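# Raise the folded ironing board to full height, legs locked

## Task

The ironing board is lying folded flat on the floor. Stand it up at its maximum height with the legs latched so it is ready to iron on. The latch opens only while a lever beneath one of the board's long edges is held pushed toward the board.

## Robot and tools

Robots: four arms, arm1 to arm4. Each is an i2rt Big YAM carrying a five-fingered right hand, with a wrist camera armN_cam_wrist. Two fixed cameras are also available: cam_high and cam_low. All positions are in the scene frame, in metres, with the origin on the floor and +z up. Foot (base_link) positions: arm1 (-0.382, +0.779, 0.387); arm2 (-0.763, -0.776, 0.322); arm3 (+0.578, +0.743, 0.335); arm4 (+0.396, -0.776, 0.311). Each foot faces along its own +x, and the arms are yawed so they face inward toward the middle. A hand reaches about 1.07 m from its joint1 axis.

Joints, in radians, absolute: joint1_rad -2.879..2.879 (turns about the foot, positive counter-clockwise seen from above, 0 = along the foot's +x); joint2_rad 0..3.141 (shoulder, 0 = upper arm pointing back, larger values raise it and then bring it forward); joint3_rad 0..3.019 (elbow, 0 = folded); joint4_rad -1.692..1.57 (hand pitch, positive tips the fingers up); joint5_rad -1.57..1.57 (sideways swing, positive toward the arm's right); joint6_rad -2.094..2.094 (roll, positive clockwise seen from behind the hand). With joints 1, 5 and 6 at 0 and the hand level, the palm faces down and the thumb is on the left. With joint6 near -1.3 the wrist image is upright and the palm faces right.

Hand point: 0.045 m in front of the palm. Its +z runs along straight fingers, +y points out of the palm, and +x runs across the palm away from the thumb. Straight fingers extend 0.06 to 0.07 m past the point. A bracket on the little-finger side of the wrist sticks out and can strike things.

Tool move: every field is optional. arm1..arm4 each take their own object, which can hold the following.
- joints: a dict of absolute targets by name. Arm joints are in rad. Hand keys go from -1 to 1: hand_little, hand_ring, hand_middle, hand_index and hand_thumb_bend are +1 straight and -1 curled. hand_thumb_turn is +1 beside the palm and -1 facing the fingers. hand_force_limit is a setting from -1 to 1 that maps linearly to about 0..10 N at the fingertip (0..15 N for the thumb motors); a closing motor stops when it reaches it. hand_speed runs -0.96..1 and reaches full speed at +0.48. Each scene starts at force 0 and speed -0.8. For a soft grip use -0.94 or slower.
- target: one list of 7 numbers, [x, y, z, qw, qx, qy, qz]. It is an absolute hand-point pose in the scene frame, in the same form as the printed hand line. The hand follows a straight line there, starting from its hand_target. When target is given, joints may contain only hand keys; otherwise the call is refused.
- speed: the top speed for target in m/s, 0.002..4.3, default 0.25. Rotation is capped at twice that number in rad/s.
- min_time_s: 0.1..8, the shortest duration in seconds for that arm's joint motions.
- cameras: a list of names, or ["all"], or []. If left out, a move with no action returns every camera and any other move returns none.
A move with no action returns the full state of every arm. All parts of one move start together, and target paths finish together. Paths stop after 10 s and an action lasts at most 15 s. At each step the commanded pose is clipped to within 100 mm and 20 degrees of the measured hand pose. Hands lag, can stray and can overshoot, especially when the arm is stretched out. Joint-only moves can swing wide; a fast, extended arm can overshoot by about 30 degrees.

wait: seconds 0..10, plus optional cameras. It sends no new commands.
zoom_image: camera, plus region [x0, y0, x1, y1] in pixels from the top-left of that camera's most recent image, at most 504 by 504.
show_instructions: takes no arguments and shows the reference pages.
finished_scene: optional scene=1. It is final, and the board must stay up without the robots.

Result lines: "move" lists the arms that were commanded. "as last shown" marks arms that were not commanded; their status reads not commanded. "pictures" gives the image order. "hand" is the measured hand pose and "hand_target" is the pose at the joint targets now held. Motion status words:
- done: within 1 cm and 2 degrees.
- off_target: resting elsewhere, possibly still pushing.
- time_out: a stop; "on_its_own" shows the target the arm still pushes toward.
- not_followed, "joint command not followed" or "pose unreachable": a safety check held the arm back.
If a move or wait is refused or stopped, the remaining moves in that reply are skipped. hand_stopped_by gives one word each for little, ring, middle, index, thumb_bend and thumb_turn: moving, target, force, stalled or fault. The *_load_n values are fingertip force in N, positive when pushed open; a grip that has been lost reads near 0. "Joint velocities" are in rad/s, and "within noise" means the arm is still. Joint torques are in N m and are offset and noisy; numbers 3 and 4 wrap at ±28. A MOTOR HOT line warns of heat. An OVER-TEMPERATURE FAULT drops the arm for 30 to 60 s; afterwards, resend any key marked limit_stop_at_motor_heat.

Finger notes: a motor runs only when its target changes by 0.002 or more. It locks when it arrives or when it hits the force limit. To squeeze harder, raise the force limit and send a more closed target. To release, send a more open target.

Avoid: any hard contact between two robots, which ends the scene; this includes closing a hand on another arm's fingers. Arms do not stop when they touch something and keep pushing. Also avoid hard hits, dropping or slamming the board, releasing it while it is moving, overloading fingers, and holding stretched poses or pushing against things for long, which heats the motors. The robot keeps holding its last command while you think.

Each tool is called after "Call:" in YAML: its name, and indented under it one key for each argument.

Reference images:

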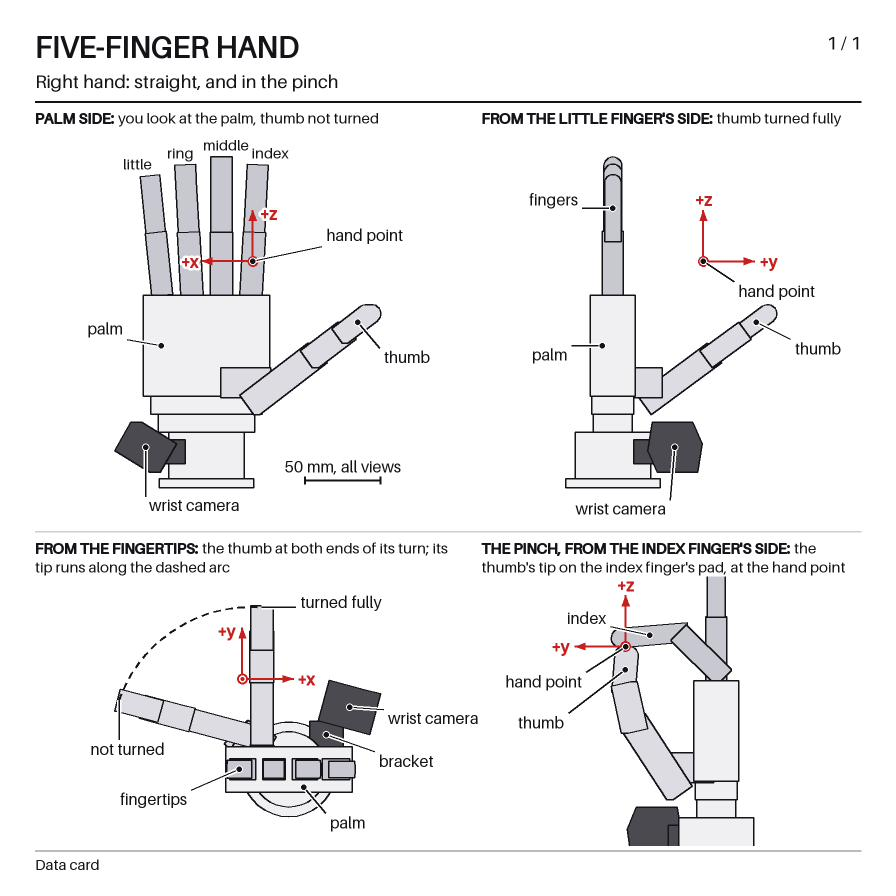

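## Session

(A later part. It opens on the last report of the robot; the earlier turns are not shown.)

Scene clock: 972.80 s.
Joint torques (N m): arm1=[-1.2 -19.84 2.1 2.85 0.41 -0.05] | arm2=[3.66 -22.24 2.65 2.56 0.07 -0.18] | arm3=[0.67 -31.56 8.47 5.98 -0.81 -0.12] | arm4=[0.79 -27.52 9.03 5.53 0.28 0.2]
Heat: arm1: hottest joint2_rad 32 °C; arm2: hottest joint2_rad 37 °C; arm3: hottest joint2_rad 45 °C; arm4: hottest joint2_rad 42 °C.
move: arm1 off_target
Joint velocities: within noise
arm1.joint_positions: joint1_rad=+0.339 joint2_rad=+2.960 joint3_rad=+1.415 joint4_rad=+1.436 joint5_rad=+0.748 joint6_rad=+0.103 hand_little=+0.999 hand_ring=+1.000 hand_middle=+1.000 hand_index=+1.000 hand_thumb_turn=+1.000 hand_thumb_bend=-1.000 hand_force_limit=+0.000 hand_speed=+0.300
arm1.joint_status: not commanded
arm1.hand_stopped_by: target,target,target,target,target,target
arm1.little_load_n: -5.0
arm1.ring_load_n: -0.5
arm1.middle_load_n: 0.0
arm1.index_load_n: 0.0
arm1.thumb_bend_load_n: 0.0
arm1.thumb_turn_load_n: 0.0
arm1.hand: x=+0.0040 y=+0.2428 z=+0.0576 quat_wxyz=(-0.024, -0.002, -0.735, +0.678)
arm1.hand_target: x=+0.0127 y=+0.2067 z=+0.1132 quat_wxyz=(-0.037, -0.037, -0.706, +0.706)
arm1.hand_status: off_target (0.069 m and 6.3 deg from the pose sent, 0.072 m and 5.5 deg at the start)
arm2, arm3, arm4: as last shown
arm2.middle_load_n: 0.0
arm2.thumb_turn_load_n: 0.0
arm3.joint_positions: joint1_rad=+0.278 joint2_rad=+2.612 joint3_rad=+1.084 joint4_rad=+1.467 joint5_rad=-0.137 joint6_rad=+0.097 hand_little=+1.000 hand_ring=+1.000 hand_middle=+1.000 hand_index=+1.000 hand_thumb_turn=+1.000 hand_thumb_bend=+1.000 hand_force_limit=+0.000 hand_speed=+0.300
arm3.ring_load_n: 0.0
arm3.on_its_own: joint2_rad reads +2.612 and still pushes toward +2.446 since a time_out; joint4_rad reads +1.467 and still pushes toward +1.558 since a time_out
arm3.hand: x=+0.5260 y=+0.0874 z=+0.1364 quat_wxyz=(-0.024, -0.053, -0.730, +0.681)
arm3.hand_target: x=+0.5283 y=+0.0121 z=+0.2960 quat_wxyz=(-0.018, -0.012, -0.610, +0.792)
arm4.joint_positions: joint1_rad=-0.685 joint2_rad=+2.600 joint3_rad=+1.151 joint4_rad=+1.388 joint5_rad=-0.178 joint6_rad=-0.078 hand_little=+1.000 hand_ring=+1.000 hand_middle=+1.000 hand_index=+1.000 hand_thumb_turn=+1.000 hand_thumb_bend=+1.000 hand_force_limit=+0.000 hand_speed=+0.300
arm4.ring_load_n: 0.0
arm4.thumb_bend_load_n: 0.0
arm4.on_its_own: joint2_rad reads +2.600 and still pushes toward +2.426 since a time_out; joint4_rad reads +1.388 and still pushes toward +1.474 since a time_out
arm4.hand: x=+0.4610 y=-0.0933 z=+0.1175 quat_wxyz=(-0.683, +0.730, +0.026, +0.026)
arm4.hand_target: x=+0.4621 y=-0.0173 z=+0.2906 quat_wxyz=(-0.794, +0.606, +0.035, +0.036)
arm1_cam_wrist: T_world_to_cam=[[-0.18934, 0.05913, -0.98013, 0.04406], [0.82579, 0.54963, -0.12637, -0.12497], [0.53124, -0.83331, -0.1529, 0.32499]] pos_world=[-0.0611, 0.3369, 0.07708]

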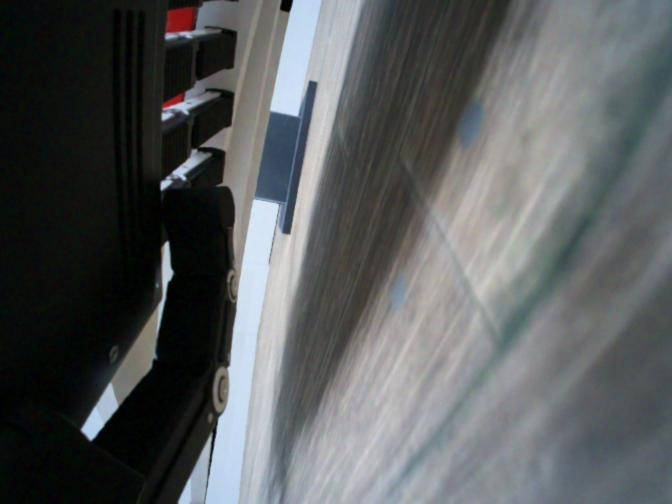

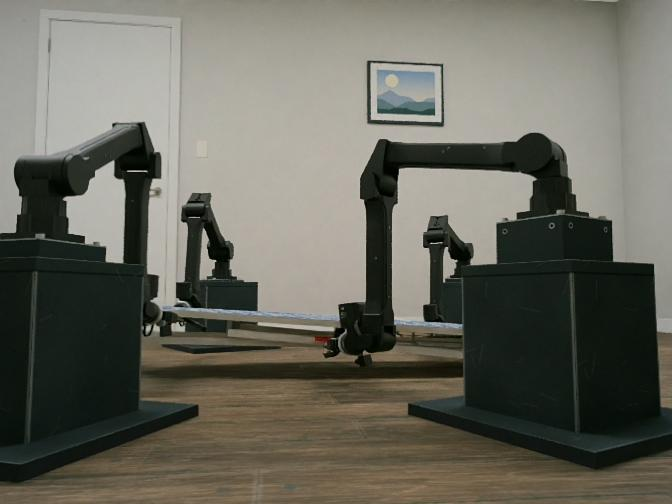

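Call:
move:
  arm1: {"target": [0.014, 0.195, 0.135, -0.0616, -0.0616, -0.7044, 0.7044], "speed": 0.05}
  cameras: ["arm1_cam_wrist", "cam_low"]

Call:
zoom_image:
  camera: "cam_low"
  region: [300, 310, 400, 390]

Call:
zoom_image:
  camera: "arm1_cam_wrist"
  region: [150, 0, 350, 250]

Scene clock: 985.17 s.
Joint torques (N m): arm1=[-1.67 -20.42 2.65 2.66 0.46 -0.02] | arm2=[2.67 -22.59 2.56 2.44 0.05 -0.12] | arm3=[0.73 -31.56 8.47 5.97 -0.81 -0.11] | arm4=[0.97 -27.52 9.06 5.48 0.3 0.19]
Heat: arm1: hottest joint2_rad 32 °C; arm2: hottest joint2_rad 39 °C; arm3: hottest joint2_rad 45 °C; arm4: hottest joint2_rad 45 °C.
move: arm1 off_target
Joint velocities: within noise
arm1.joint_positions: joint1_rad=+0.325 joint2_rad=+2.926 joint3_rad=+1.381 joint4_rad=+1.428 joint5_rad=+0.727 joint6_rad=+0.166 hand_little=+1.000 hand_ring=+1.000 hand_middle=+1.000 hand_index=+1.000 hand_thumb_turn=+1.000 hand_thumb_bend=-1.000 hand_force_limit=+0.000 hand_speed=+0.300
arm1.joint_status: not commanded
arm1.hand_stopped_by: target,target,target,target,target,target
arm1.little_load_n: -2.0
arm1.ring_load_n: -3.0
arm1.middle_load_n: 0.0
arm1.index_load_n: 0.0
arm1.thumb_bend_load_n: 0.0
arm1.thumb_turn_load_n: 0.0
arm1.hand: x=+0.0031 y=+0.2393 z=+0.0703 quat_wxyz=(-0.046, -0.022, -0.737, +0.674)
arm1.hand_target: x=+0.0121 y=+0.1966 z=+0.1335 quat_wxyz=(-0.061, -0.061, -0.704, +0.705)
arm1.hand_status: off_target (0.079 m and 7.1 deg from the pose sent, 0.091 m and 9.3 deg at the start)
arm2, arm3, arm4: as last shown
arm2.thumb_turn_load_n: -0.5
arm3.thumb_turn_load_n: 0.0
arm3.on_its_own: joint2_rad reads +2.612 and still pushes toward +2.446 since a time_out; joint4_rad reads +1.467 and still pushes toward +1.558 since a time_out
arm3.hand_target: x=+0.5283 y=+0.0122 z=+0.2959 quat_wxyz=(-0.018, -0.012, -0.610, +0.792)
arm4.on_its_own: joint2_rad reads +2.600 and still pushes toward +2.426 since a time_out; joint4_rad reads +1.388 and still pushes toward +1.474 since a time_out
arm4.hand: x=+0.4609 y=-0.0933 z=+0.1175 quat_wxyz=(-0.683, +0.730, +0.026, +0.026)
arm4.hand_target: x=+0.4622 y=-0.0173 z=+0.2905 quat_wxyz=(-0.794, +0.606, +0.035, +0.036)
arm1_cam_wrist: T_world_to_cam=[[-0.13198, 0.06913, -0.98884, 0.05454], [0.83074, 0.55194, -0.0723, -0.12511], [0.54078, -0.83101, -0.13027, 0.32227]] pos_world=[-0.06315, 0.33309, 0.08687]

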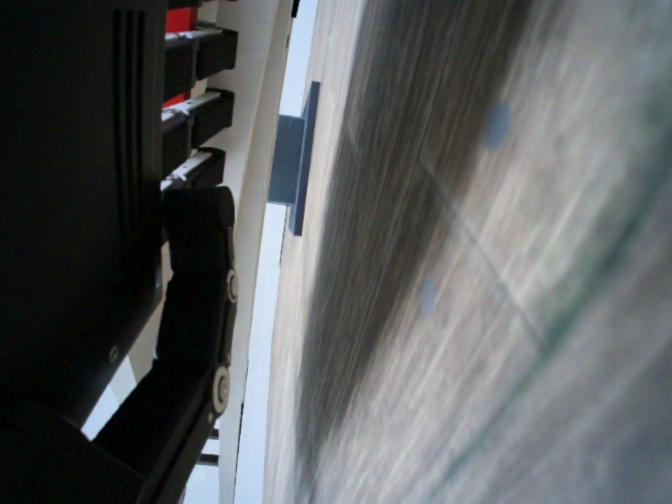

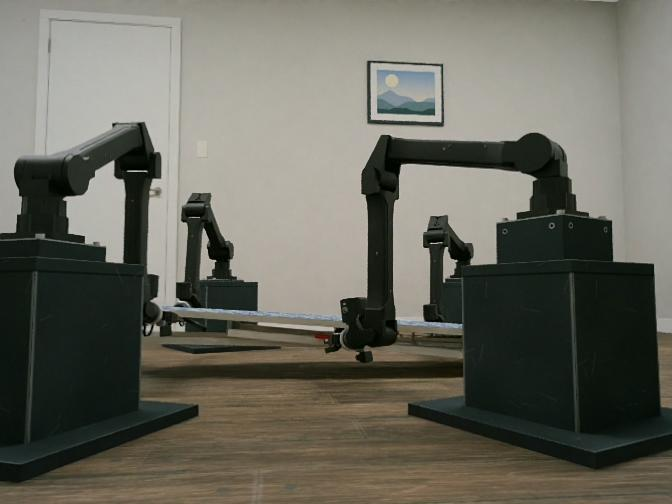

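Scaled by 5.040.

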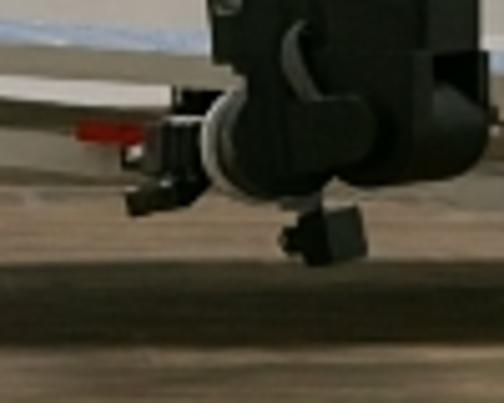

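Scaled by 2.016 from the camera's image (finer frame: 960x720).

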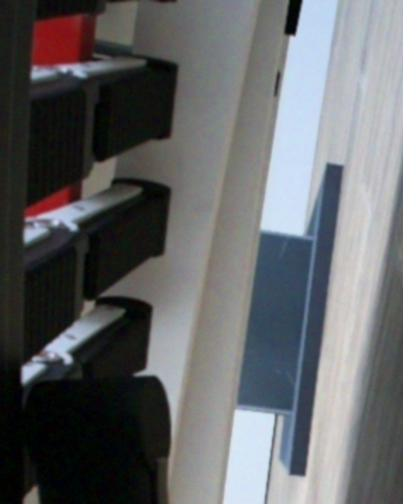

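Call:
move:
  arm1: {"target": [0.014, 0.187, 0.152, -0.0616, -0.0616, -0.7044, 0.7044], "speed": 0.05}
  cameras: ["arm1_cam_wrist", "cam_low"]

Call:
zoom_image:
  camera: "cam_low"
  region: [300, 310, 400, 390]

Call:
zoom_image:
  camera: "arm1_cam_wrist"
  region: [150, 0, 350, 250]

Scene clock: 992.27 s.
Joint torques (N m): arm1=[-1.73 -21.01 3.06 2.7 0.42 -0.05] | arm2=[2.61 -22.59 2.52 2.58 0.05 -0.18] | arm3=[0.73 -31.5 8.49 5.97 -0.8 -0.12] | arm4=[1.14 -27.28 9.07 5.52 0.32 0.21]
Heat: arm1: hottest joint2_rad 32 °C; arm2: hottest joint2_rad 39 °C; arm3: hottest joint2_rad 46 °C; arm4: hottest joint2_rad 46 °C.
move: arm1 off_target
Joint velocities: within noise
arm1.joint_positions: joint1_rad=+0.316 joint2_rad=+2.893 joint3_rad=+1.355 joint4_rad=+1.404 joint5_rad=+0.718 joint6_rad=+0.170 hand_little=+1.000 hand_ring=+1.000 hand_middle=+1.000 hand_index=+1.000 hand_thumb_turn=+1.000 hand_thumb_bend=-1.000 hand_force_limit=+0.000 hand_speed=+0.300
arm1.joint_status: not commanded
arm1.hand_stopped_by: target,target,target,target,target,target
arm1.little_load_n: -3.0
arm1.ring_load_n: -2.5
arm1.middle_load_n: 0.0
arm1.index_load_n: 0.0
arm1.thumb_bend_load_n: 0.0
arm1.thumb_turn_load_n: 0.0
arm1.hand: x=+0.0006 y=+0.2354 z=+0.0796 quat_wxyz=(-0.043, -0.020, -0.741, +0.669)
arm1.hand_target: x=+0.0115 y=+0.1889 z=+0.1504 quat_wxyz=(-0.061, -0.061, -0.704, +0.705)
arm1.hand_status: off_target (0.088 m and 7.8 deg from the pose sent, 0.098 m and 7.1 deg at the start)
arm2, arm3, arm4: as last shown
arm3.thumb_turn_load_n: -0.5
arm3.on_its_own: joint2_rad reads +2.612 and still pushes toward +2.446 since a time_out; joint4_rad reads +1.467 and still pushes toward +1.558 since a time_out
arm3.hand: x=+0.5259 y=+0.0873 z=+0.1366 quat_wxyz=(-0.024, -0.053, -0.730, +0.681)
arm4.joint_positions: joint1_rad=-0.685 joint2_rad=+2.600 joint3_rad=+1.151 joint4_rad=+1.388 joint5_rad=-0.179 joint6_rad=-0.078 hand_little=+1.000 hand_ring=+1.000 hand_middle=+1.000 hand_index=+1.000 hand_thumb_turn=+1.000 hand_thumb_bend=+1.000 hand_force_limit=+0.000 hand_speed=+0.300
arm4.little_load_n: -0.5
arm4.ring_load_n: -0.5
arm4.on_its_own: joint2_rad reads +2.600 and still pushes toward +2.426 since a time_out; joint4_rad reads +1.388 and still pushes toward +1.474 since a time_out
arm4.hand: x=+0.4608 y=-0.0932 z=+0.1177 quat_wxyz=(-0.683, +0.730, +0.026, +0.026)
arm4.hand_target: x=+0.4622 y=-0.0173 z=+0.2906 quat_wxyz=(-0.794, +0.606, +0.035, +0.036)
arm1_cam_wrist: T_world_to_cam=[[-0.13809, 0.0813, -0.98708, 0.06064], [0.83092, 0.55188, -0.07078, -0.12032], [0.53899, -0.82995, -0.14376, 0.32244]] pos_world=[-0.06544, 0.32909, 0.09769]

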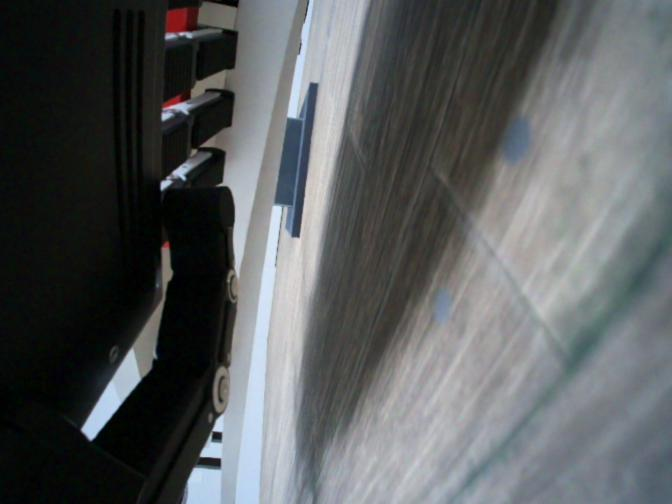

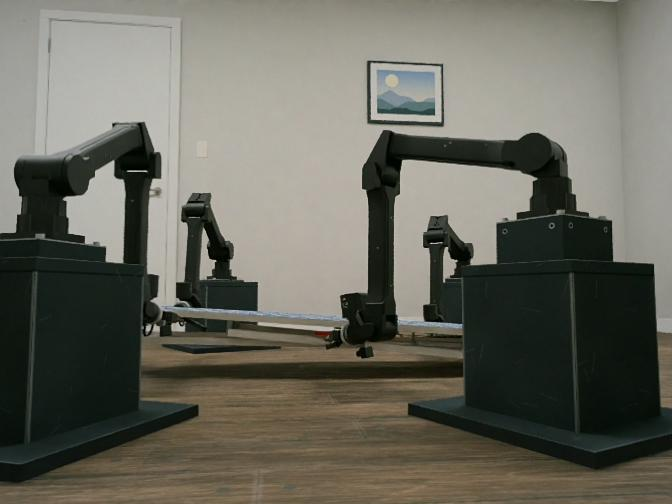

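Scaled by 5.040.

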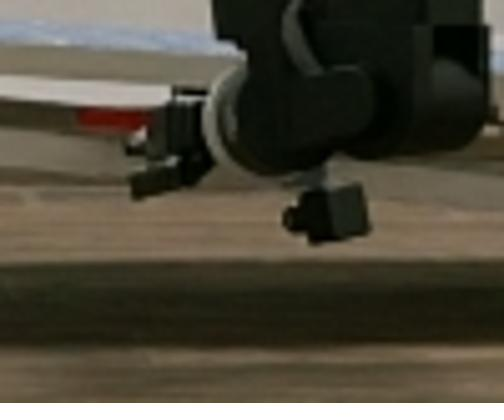

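Scaled by 2.016 from the camera's image (finer frame: 960x720).

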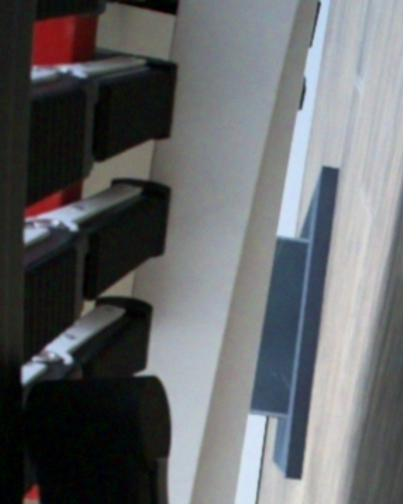

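Call:
move:
  arm1: {"target": [0.014, 0.184, 0.162, -0.0616, -0.0616, -0.7044, 0.7044], "speed": 0.05}
  cameras: ["arm1_cam_wrist", "cam_low"]

Call:
zoom_image:
  camera: "cam_low"
  region: [300, 310, 400, 390]

Scene clock: 999.67 s.
Joint torques (N m): arm1=[-1.96 -21.48 3.12 2.93 0.49 -0.06] | arm2=[3.31 -21.6 2.5 2.21 0.11 -0.19] | arm3=[0.73 -31.38 8.5 5.98 -0.8 -0.12] | arm4=[0.85 -27.34 9.26 5.57 0.33 0.21]
Heat: arm1: hottest joint2_rad 33 °C; arm2: hottest joint2_rad 40 °C; arm3: hottest joint2_rad 47 °C; arm4: hottest joint2_rad 47 °C.
move: arm1 off_target
Joint velocities: within noise
arm1.joint_positions: joint1_rad=+0.313 joint2_rad=+2.875 joint3_rad=+1.340 joint4_rad=+1.392 joint5_rad=+0.713 joint6_rad=+0.173 hand_little=+1.000 hand_ring=+1.000 hand_middle=+1.000 hand_index=+1.000 hand_thumb_turn=+1.000 hand_thumb_bend=-1.000 hand_force_limit=+0.000 hand_speed=+0.300
arm1.joint_status: not commanded
arm1.hand_stopped_by: target,target,target,target,target,target
arm1.little_load_n: -3.5
arm1.ring_load_n: -2.5
arm1.middle_load_n: 0.0
arm1.index_load_n: 0.0
arm1.thumb_bend_load_n: 0.0
arm1.thumb_turn_load_n: 0.0
arm1.hand: x=+0.0000 y=+0.2350 z=+0.0840 quat_wxyz=(-0.042, -0.018, -0.744, +0.667)
arm1.hand_target: x=+0.0113 y=+0.1862 z=+0.1600 quat_wxyz=(-0.061, -0.062, -0.704, +0.705)
arm1.hand_status: off_target (0.094 m and 8.3 deg from the pose sent, 0.098 m and 7.8 deg at the start)
arm2, arm3, arm4: as last shown
arm2.ring_load_n: -0.5
arm2.thumb_turn_load_n: 0.0
arm2.hand: x=-0.4992 y=-0.1616 z=+0.0316 quat_wxyz=(-0.686, +0.727, +0.007, +0.019)
arm3.joint_positions: joint1_rad=+0.278 joint2_rad=+2.610 joint3_rad=+1.084 joint4_rad=+1.467 joint5_rad=-0.137 joint6_rad=+0.097 hand_little=+1.000 hand_ring=+1.000 hand_middle=+1.000 hand_index=+1.000 hand_thumb_turn=+1.000 hand_thumb_bend=+1.000 hand_force_limit=+0.000 hand_speed=+0.300
arm3.thumb_turn_load_n: 0.0
arm3.on_its_own: joint2_rad reads +2.610 and still pushes toward +2.446 since a time_out; joint4_rad reads +1.467 and still pushes toward +1.558 since a time_out
arm3.hand: x=+0.5259 y=+0.0868 z=+0.1376 quat_wxyz=(-0.024, -0.052, -0.729, +0.682)
arm3.hand_target: x=+0.5283 y=+0.0122 z=+0.2959 quat_wxyz=(-0.017, -0.012, -0.610, +0.792)
arm4.joint_positions: joint1_rad=-0.685 joint2_rad=+2.597 joint3_rad=+1.148 joint4_rad=+1.388 joint5_rad=-0.179 joint6_rad=-0.078 hand_little=+1.000 hand_ring=+1.000 hand_middle=+1.000 hand_index=+1.000 hand_thumb_turn=+1.000 hand_thumb_bend=+1.000 hand_force_limit=+0.000 hand_speed=+0.300
arm4.little_load_n: 0.0
arm4.ring_load_n: 0.0
arm4.thumb_turn_load_n: -0.5
arm4.on_its_own: joint2_rad reads +2.597 and still pushes toward +2.426 since a time_out; joint4_rad reads +1.388 and still pushes toward +1.474 since a time_out
arm4.hand: x=+0.4606 y=-0.0936 z=+0.1187 quat_wxyz=(-0.683, +0.730, +0.026, +0.026)
arm4.hand_target: x=+0.4621 y=-0.0173 z=+0.2907 quat_wxyz=(-0.794, +0.606, +0.035, +0.036)
arm1_cam_wrist: T_world_to_cam=[[-0.14145, 0.08867, -0.98597, 0.06318], [0.82938, 0.55439, -0.06913, -0.12007], [0.54048, -0.82752, -0.15196, 0.32315]] pos_world=[-0.06614, 0.32838, 0.1031]

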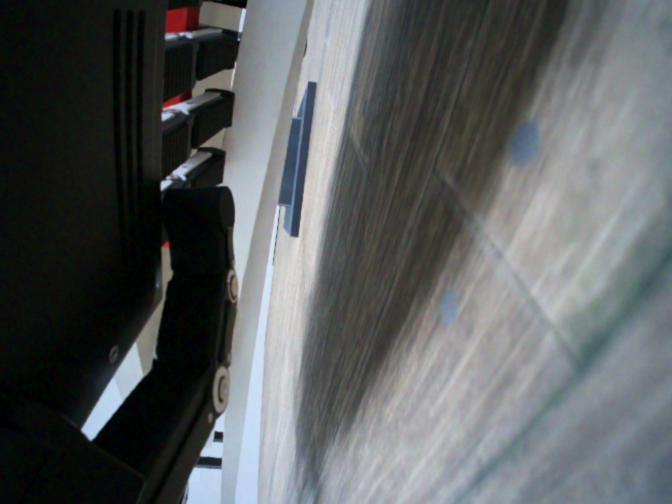

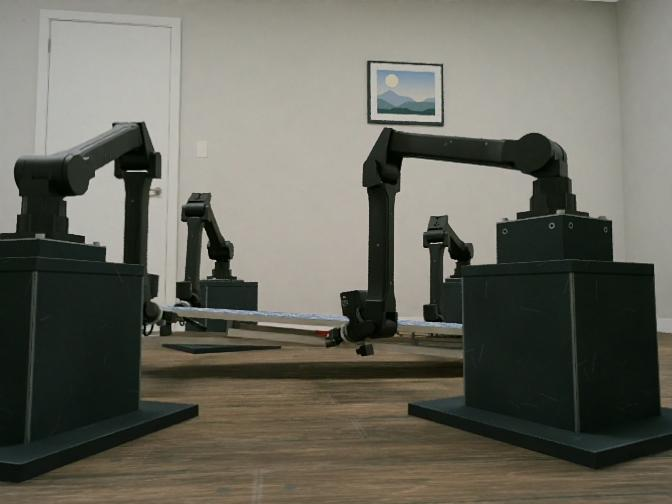

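Scaled by 5.040.

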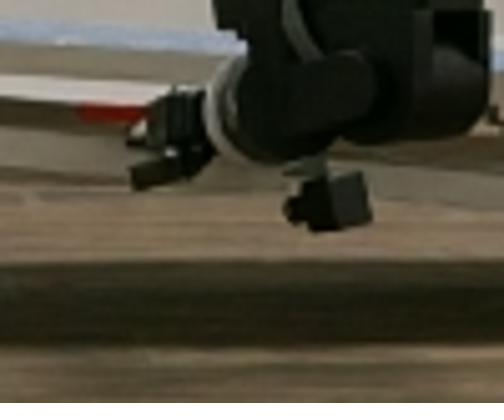

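Call:
zoom_image:
  camera: "cam_low"
  region: [140, 280, 300, 390]

Call:
zoom_image:
  camera: "cam_low"
  region: [340, 300, 480, 390]

Scaled by 3.150.

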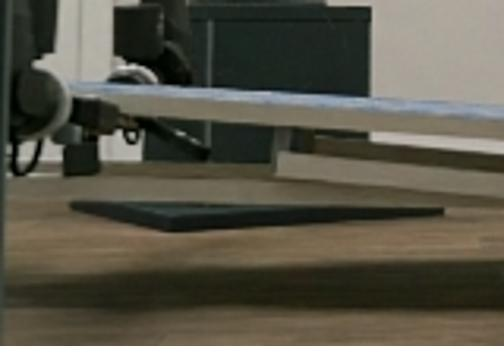

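Scaled by 3.600.

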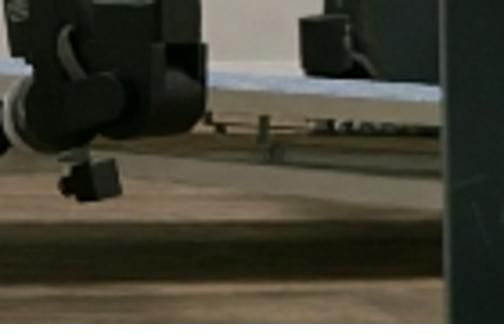

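Call:
move:
  arm1: {"target": [0.016, 0.172, 0.180, -0.0616, -0.0616, -0.695, 0.7138], "speed": 0.7}
  cameras: ["arm1_cam_wrist", "arm3_cam_wrist", "cam_low", "cam_high"]

Call:
zoom_image:
  camera: "cam_low"
  region: [300, 310, 400, 390]

Call:
zoom_image:
  camera: "arm1_cam_wrist"
  region: [150, 0, 350, 250]

Scene clock: 1013.53 s.
Joint torques (N m): arm1=[-1.96 -21.01 3.9 3.97 0.58 -0.28] | arm2=[3.66 -21.71 2.47 2.52 0.09 -0.13] | arm3=[0.73 -31.38 8.49 5.97 -0.8 -0.12] | arm4=[0.97 -27.22 9.29 5.52 0.33 0.2]
Heat: arm1: hottest joint2_rad 33 °C; arm2: hottest joint2_rad 41 °C; arm3: hottest joint2_rad 46 °C; arm4: hottest joint2_rad 45 °C.
move: arm1 off_target
Joint velocities: within noise
arm1.joint_positions: joint1_rad=+0.313 joint2_rad=+2.875 joint3_rad=+1.340 joint4_rad=+1.392 joint5_rad=+0.712 joint6_rad=+0.173 hand_little=+1.000 hand_ring=+1.000 hand_middle=+1.000 hand_index=+1.000 hand_thumb_turn=+1.000 hand_thumb_bend=-1.000 hand_force_limit=+0.000 hand_speed=+0.300
arm1.joint_status: not commanded
arm1.hand_stopped_by: target,target,target,target,target,target
arm1.little_load_n: -3.0
arm1.ring_load_n: -2.5
arm1.middle_load_n: 0.0
arm1.index_load_n: 0.0
arm1.thumb_bend_load_n: 0.0
arm1.thumb_turn_load_n: 0.0
arm1.hand: x=+0.0001 y=+0.2347 z=+0.0842 quat_wxyz=(-0.043, -0.018, -0.744, +0.667)
arm1.hand_target: x=+0.0107 y=+0.1833 z=+0.1648 quat_wxyz=(-0.060, -0.062, -0.695, +0.714)
arm1.hand_status: off_target (0.116 m and 9.5 deg from the pose sent, 0.116 m and 9.5 deg at the start; pose on its path clipped on 22 of 28 steps)
arm2, arm3, arm4: as last shown
arm2.ring_load_n: 0.0
arm3.thumb_turn_load_n: -0.5
arm3.on_its_own: joint2_rad reads +2.610 and still pushes toward +2.446 since a time_out; joint4_rad reads +1.467 and still pushes toward +1.558 since a time_out
arm4.thumb_turn_load_n: 0.0
arm4.on_its_own: joint2_rad reads +2.597 and still pushes toward +2.426 since a time_out; joint4_rad reads +1.388 and still pushes toward +1.474 since a time_out
pictures: arm1_cam_wrist, arm3_cam_wrist, cam_high, cam_low
arm1_cam_wrist: T_world_to_cam=[[-0.14123, 0.08842, -0.98602, 0.06351], [0.82916, 0.55474, -0.06902, -0.12002], [0.54088, -0.82731, -0.15166, 0.32286]] pos_world=[-0.06614, 0.32808, 0.1033]
arm3_cam_wrist: T_world_to_cam=[[-0.10627, 0.09708, -0.98959, 0.18246], [0.86887, 0.49299, -0.04494, -0.49278], [0.4835, -0.8646, -0.13674, -0.04203]] pos_world=[0.46787, 0.18889, 0.15266]

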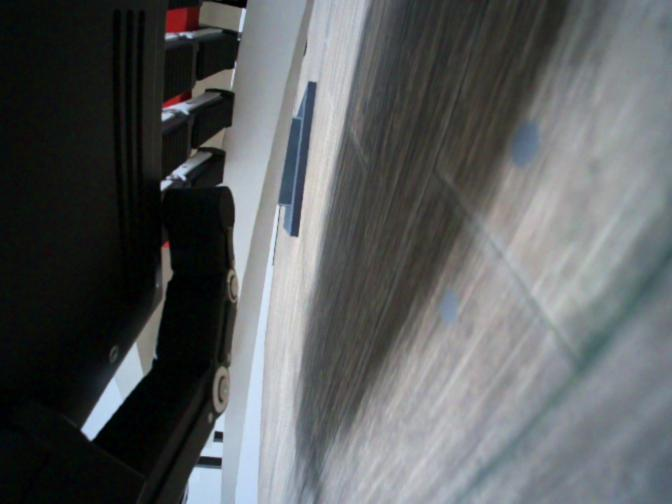

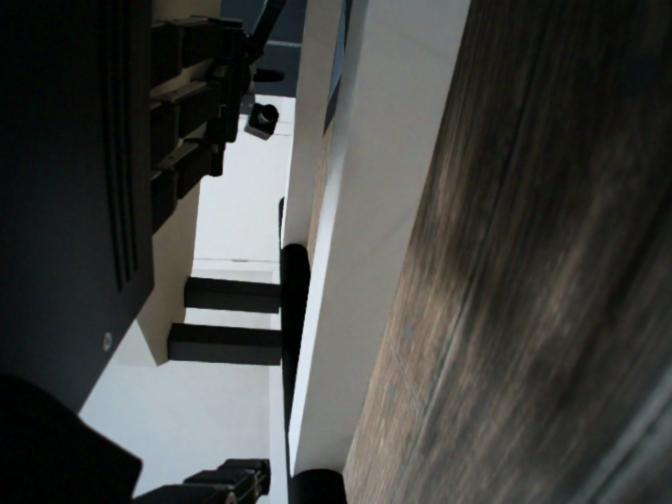

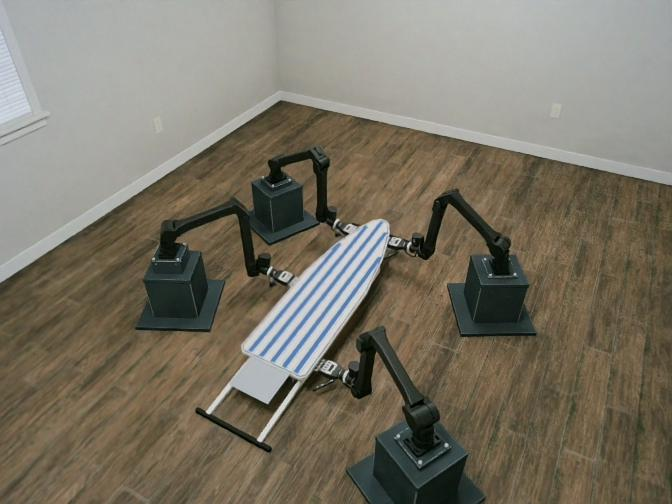

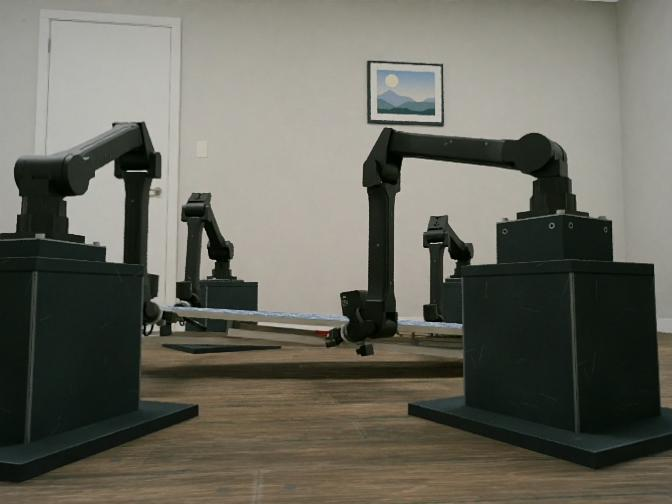

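Scaled by 5.040.

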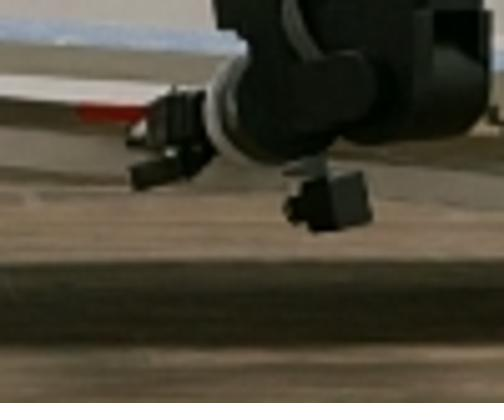

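Scaled by 2.016 from the camera's image (finer frame: 960x720).

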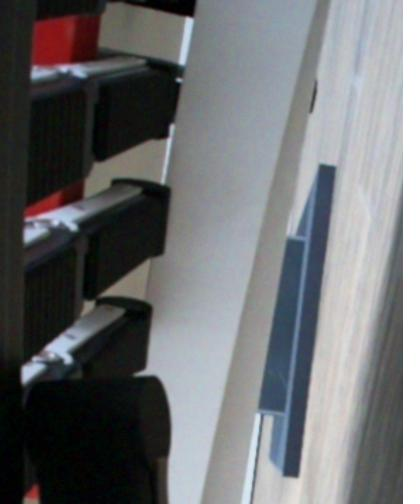

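Call:
move:
  arm1: {"joints": {"joint1_rad": 0.32, "joint2_rad": 2.876, "joint3_rad": 1.509, "joint4_rad": 1.536, "joint5_rad": 0.74, "joint6_rad": 0.13}, "min_time_s": 4}
  arm2: {"joints": {"joint1_rad": -0.100, "joint2_rad": 2.641, "joint3_rad": 1.426, "joint4_rad": 1.547, "joint5_rad": -0.585, "joint6_rad": -0.06}, "min_time_s": 4}
  arm3: {"joints": {"joint1_rad": 0.274, "joint2_rad": 2.706, "joint3_rad": 1.258, "joint4_rad": 1.565, "joint5_rad": -0.17, "joint6_rad": 0.0}, "min_time_s": 4}
  arm4: {"joints": {"joint1_rad": -0.69, "joint2_rad": 2.745, "joint3_rad": 1.300, "joint4_rad": 1.508, "joint5_rad": -0.18, "joint6_rad": -0.03}, "min_time_s": 4}
  cameras: ["all"]

Call:
zoom_image:
  camera: "cam_low"
  region: [140, 290, 480, 400]

Call:
zoom_image:
  camera: "arm1_cam_wrist"
  region: [150, 0, 350, 250]

Scene clock: 1114.20 s.
Joint torques (N m): arm1=[1.03 -20.6 7.87 5.11 0.36 0.09] | arm2=[1.2 -34.73 6.43 7.1 -0.33 -0.14] | arm3=[-1.08 -21.25 7.5 5.23 -0.27 -0.25] | arm4=[-0.15 -16.09 6.65 3.28 -0.11 -0.05]
Heat: arm1: hottest joint2_rad 35 °C; arm2: hottest joint2_rad 42 °C; arm3: hottest joint2_rad 46 °C; arm4: hottest joint2_rad 43 °C.
move: arm1 time_out; arm2 time_out; arm3 time_out; arm4 done
Joint velocities: within noise
arm1.joint_positions: joint1_rad=+0.319 joint2_rad=+2.956 joint3_rad=+1.437 joint4_rad=+1.441 joint5_rad=+0.731 joint6_rad=+0.124 hand_little=+1.000 hand_ring=+1.000 hand_middle=+1.000 hand_index=+1.000 hand_thumb_turn=+1.000 hand_thumb_bend=-1.000 hand_force_limit=+0.000 hand_speed=+0.300
arm1.joint_status: joint4_rad time_out (moved +0.049 of +0.144); the others done
arm1.hand_stopped_by: target,target,target,target,target,target
arm1.little_load_n: 0.0
arm1.ring_load_n: -2.0
arm1.middle_load_n: -2.5
arm1.index_load_n: -4.5
arm1.thumb_bend_load_n: 0.0
arm1.thumb_turn_load_n: 0.0
arm1.on_its_own: joint4_rad reads +1.441 and still pushes toward +1.536 since a time_out
arm1.hand: x=+0.0056 y=+0.2269 z=+0.0670 quat_wxyz=(-0.038, -0.019, -0.727, +0.685)
arm1.hand_target: x=+0.0506 y=+0.1784 z=+0.1667 quat_wxyz=(-0.100, -0.079, -0.657, +0.743)
arm1.hand_status: not commanded
arm2.joint_positions: joint1_rad=-0.097 joint2_rad=+2.807 joint3_rad=+1.373 joint4_rad=+1.431 joint5_rad=-0.578 joint6_rad=-0.049 hand_little=+1.000 hand_ring=+1.000 hand_middle=+1.000 hand_index=+1.000 hand_thumb_turn=+1.000 hand_thumb_bend=+1.000 hand_force_limit=+0.000 hand_speed=+0.300
arm2.joint_status: joint2_rad time_out (moved -0.059 of -0.224); joint4_rad time_out (moved +0.023 of +0.139); the others done
arm2.hand_stopped_by: target,target,target,target,target,target
arm2.little_load_n: -0.5
arm2.ring_load_n: -1.0
arm2.middle_load_n: -0.5
arm2.index_load_n: -0.5
arm2.thumb_bend_load_n: 0.0
arm2.thumb_turn_load_n: -0.5
arm2.on_its_own: joint2_rad reads +2.807 and still pushes toward +2.641 since a time_out; joint4_rad reads +1.431 and still pushes toward +1.547 since a time_out
arm2.hand: x=-0.4890 y=-0.1451 z=+0.0723 quat_wxyz=(-0.707, +0.706, +0.005, +0.022)
arm2.hand_target: x=-0.4441 y=-0.0861 z=+0.2298 quat_wxyz=(-0.793, +0.598, +0.073, +0.094)
arm2.hand_status: not commanded
arm3.joint_positions: joint1_rad=+0.278 joint2_rad=+2.753 joint3_rad=+1.190 joint4_rad=+1.492 joint5_rad=-0.165 joint6_rad=+0.027 hand_little=+1.000 hand_ring=+1.000 hand_middle=+1.000 hand_index=+1.000 hand_thumb_turn=+1.000 hand_thumb_bend=+1.000 hand_force_limit=+0.000 hand_speed=+0.300
arm3.joint_status: joint4_rad time_out (moved +0.025 of +0.098); the others done
arm3.hand_stopped_by: target,target,target,target,target,target
arm3.little_load_n: 0.0
arm3.ring_load_n: 0.0
arm3.middle_load_n: 0.0
arm3.index_load_n: 0.0
arm3.thumb_bend_load_n: 0.0
arm3.thumb_turn_load_n: 0.0
arm3.on_its_own: joint4_rad reads +1.492 and still pushes toward +1.565 since a time_out
arm3.hand: x=+0.5274 y=+0.0882 z=+0.0792 quat_wxyz=(-0.011, -0.018, -0.735, +0.678)
arm3.hand_target: x=+0.5152 y=+0.0390 z=+0.1470 quat_wxyz=(+0.009, +0.004, -0.670, +0.743)
arm3.hand_status: not commanded
arm4.joint_positions: joint1_rad=-0.692 joint2_rad=+2.762 joint3_rad=+1.248 joint4_rad=+1.476 joint5_rad=-0.176 joint6_rad=-0.032 hand_little=+1.000 hand_ring=+1.000 hand_middle=+1.000 hand_index=+1.000 hand_thumb_turn=+1.000 hand_thumb_bend=+1.000 hand_force_limit=+0.000 hand_speed=+0.300
arm4.joint_status: all done
arm4.hand_stopped_by: target,target,target,target,target,target
arm4.little_load_n: -0.5
arm4.ring_load_n: 0.0
arm4.middle_load_n: 0.0
arm4.index_load_n: 0.0
arm4.thumb_bend_load_n: 0.0
arm4.thumb_turn_load_n: -0.5
arm4.hand: x=+0.4624 y=-0.0995 z=+0.0629 quat_wxyz=(-0.691, +0.722, +0.007, +0.015)
arm4.hand_target: x=+0.4662 y=-0.0689 z=+0.0978 quat_wxyz=(-0.726, +0.687, +0.014, +0.019)
arm4.hand_status: not commanded
pictures: arm1_cam_wrist, arm2_cam_wrist, arm3_cam_wrist, arm4_cam_wrist, cam_high, cam_low
arm1_cam_wrist: T_world_to_cam=[[-0.14633, 0.04065, -0.9884, 0.05902], [0.83381, 0.54271, -0.10112, -0.11662], [0.53231, -0.83893, -0.11331, 0.31092]] pos_world=[-0.05963, 0.32173, 0.08177]
arm2_cam_wrist: T_world_to_cam=[[0.33354, 0.00819, -0.9427, 0.23337], [-0.79948, -0.52746, -0.28745, -0.45467], [-0.49959, 0.84954, -0.16938, 0.01031]] pos_world=[-0.43618, -0.25049, 0.09105]
arm3_cam_wrist: T_world_to_cam=[[-0.1741, 0.10504, -0.97911, 0.15888], [0.84715, 0.52288, -0.09454, -0.4848], [0.50203, -0.84591, -0.18002, -0.05754]] pos_world=[0.46724, 0.18813, 0.09937]
arm4_cam_wrist: T_world_to_cam=[[0.32016, -0.05333, -0.94586, -0.09679], [-0.81215, -0.52949, -0.24505, 0.33709], [-0.48775, 0.84664, -0.21283, 0.43523]] pos_world=[0.51704, -0.19517, 0.08369]

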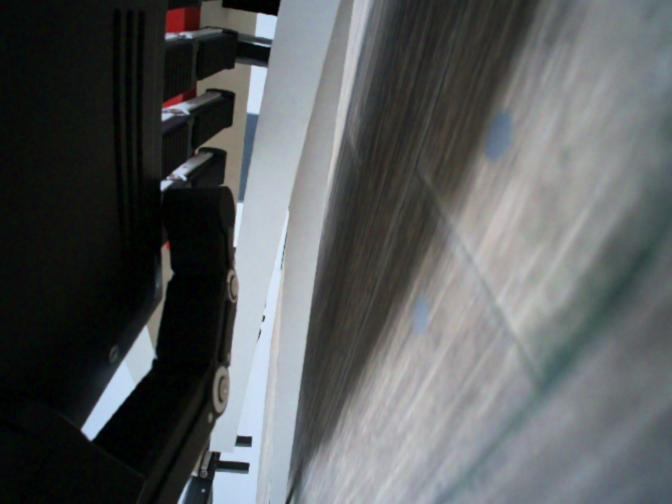

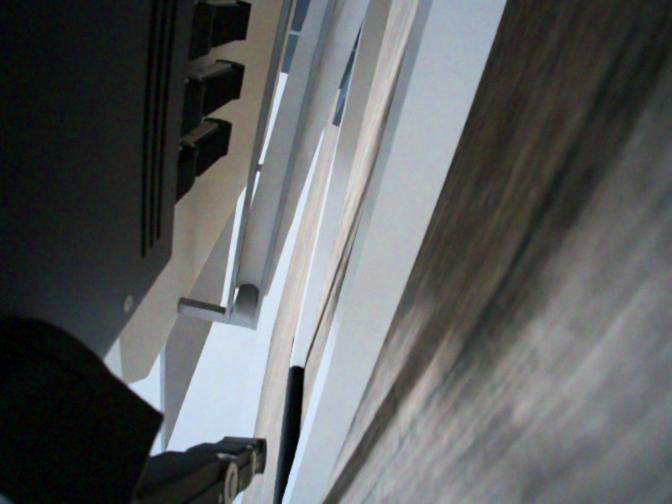

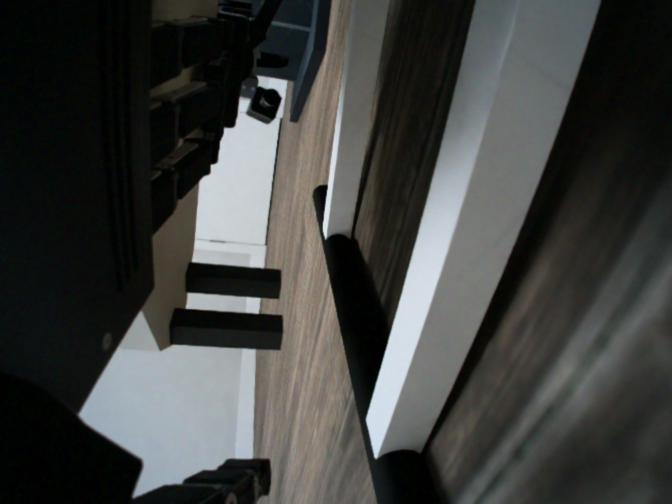

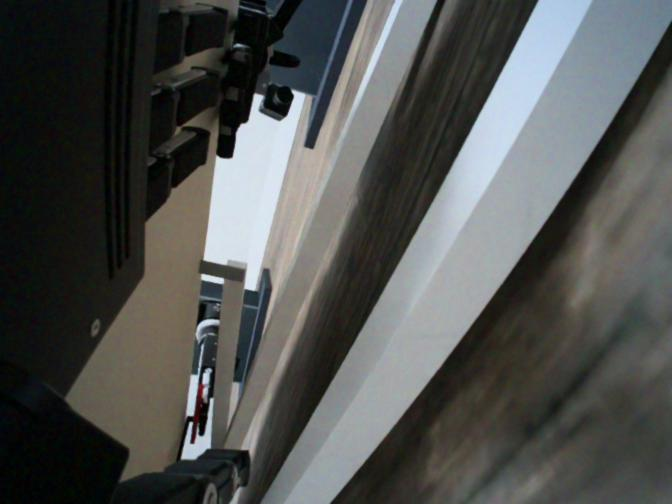

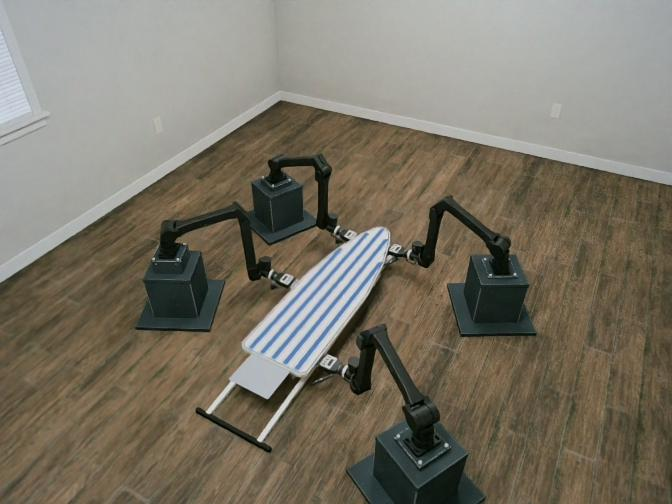

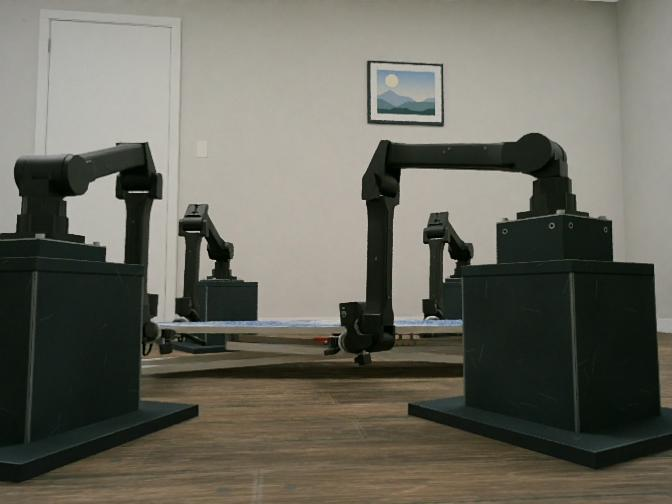

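Scaled by 1.482.

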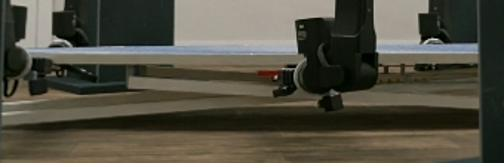

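Scaled by 2.016 from the camera's image (finer frame: 960x720).

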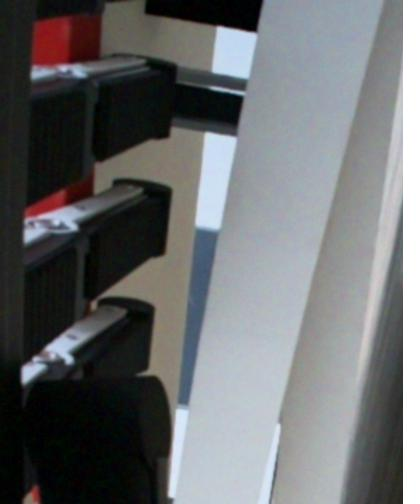

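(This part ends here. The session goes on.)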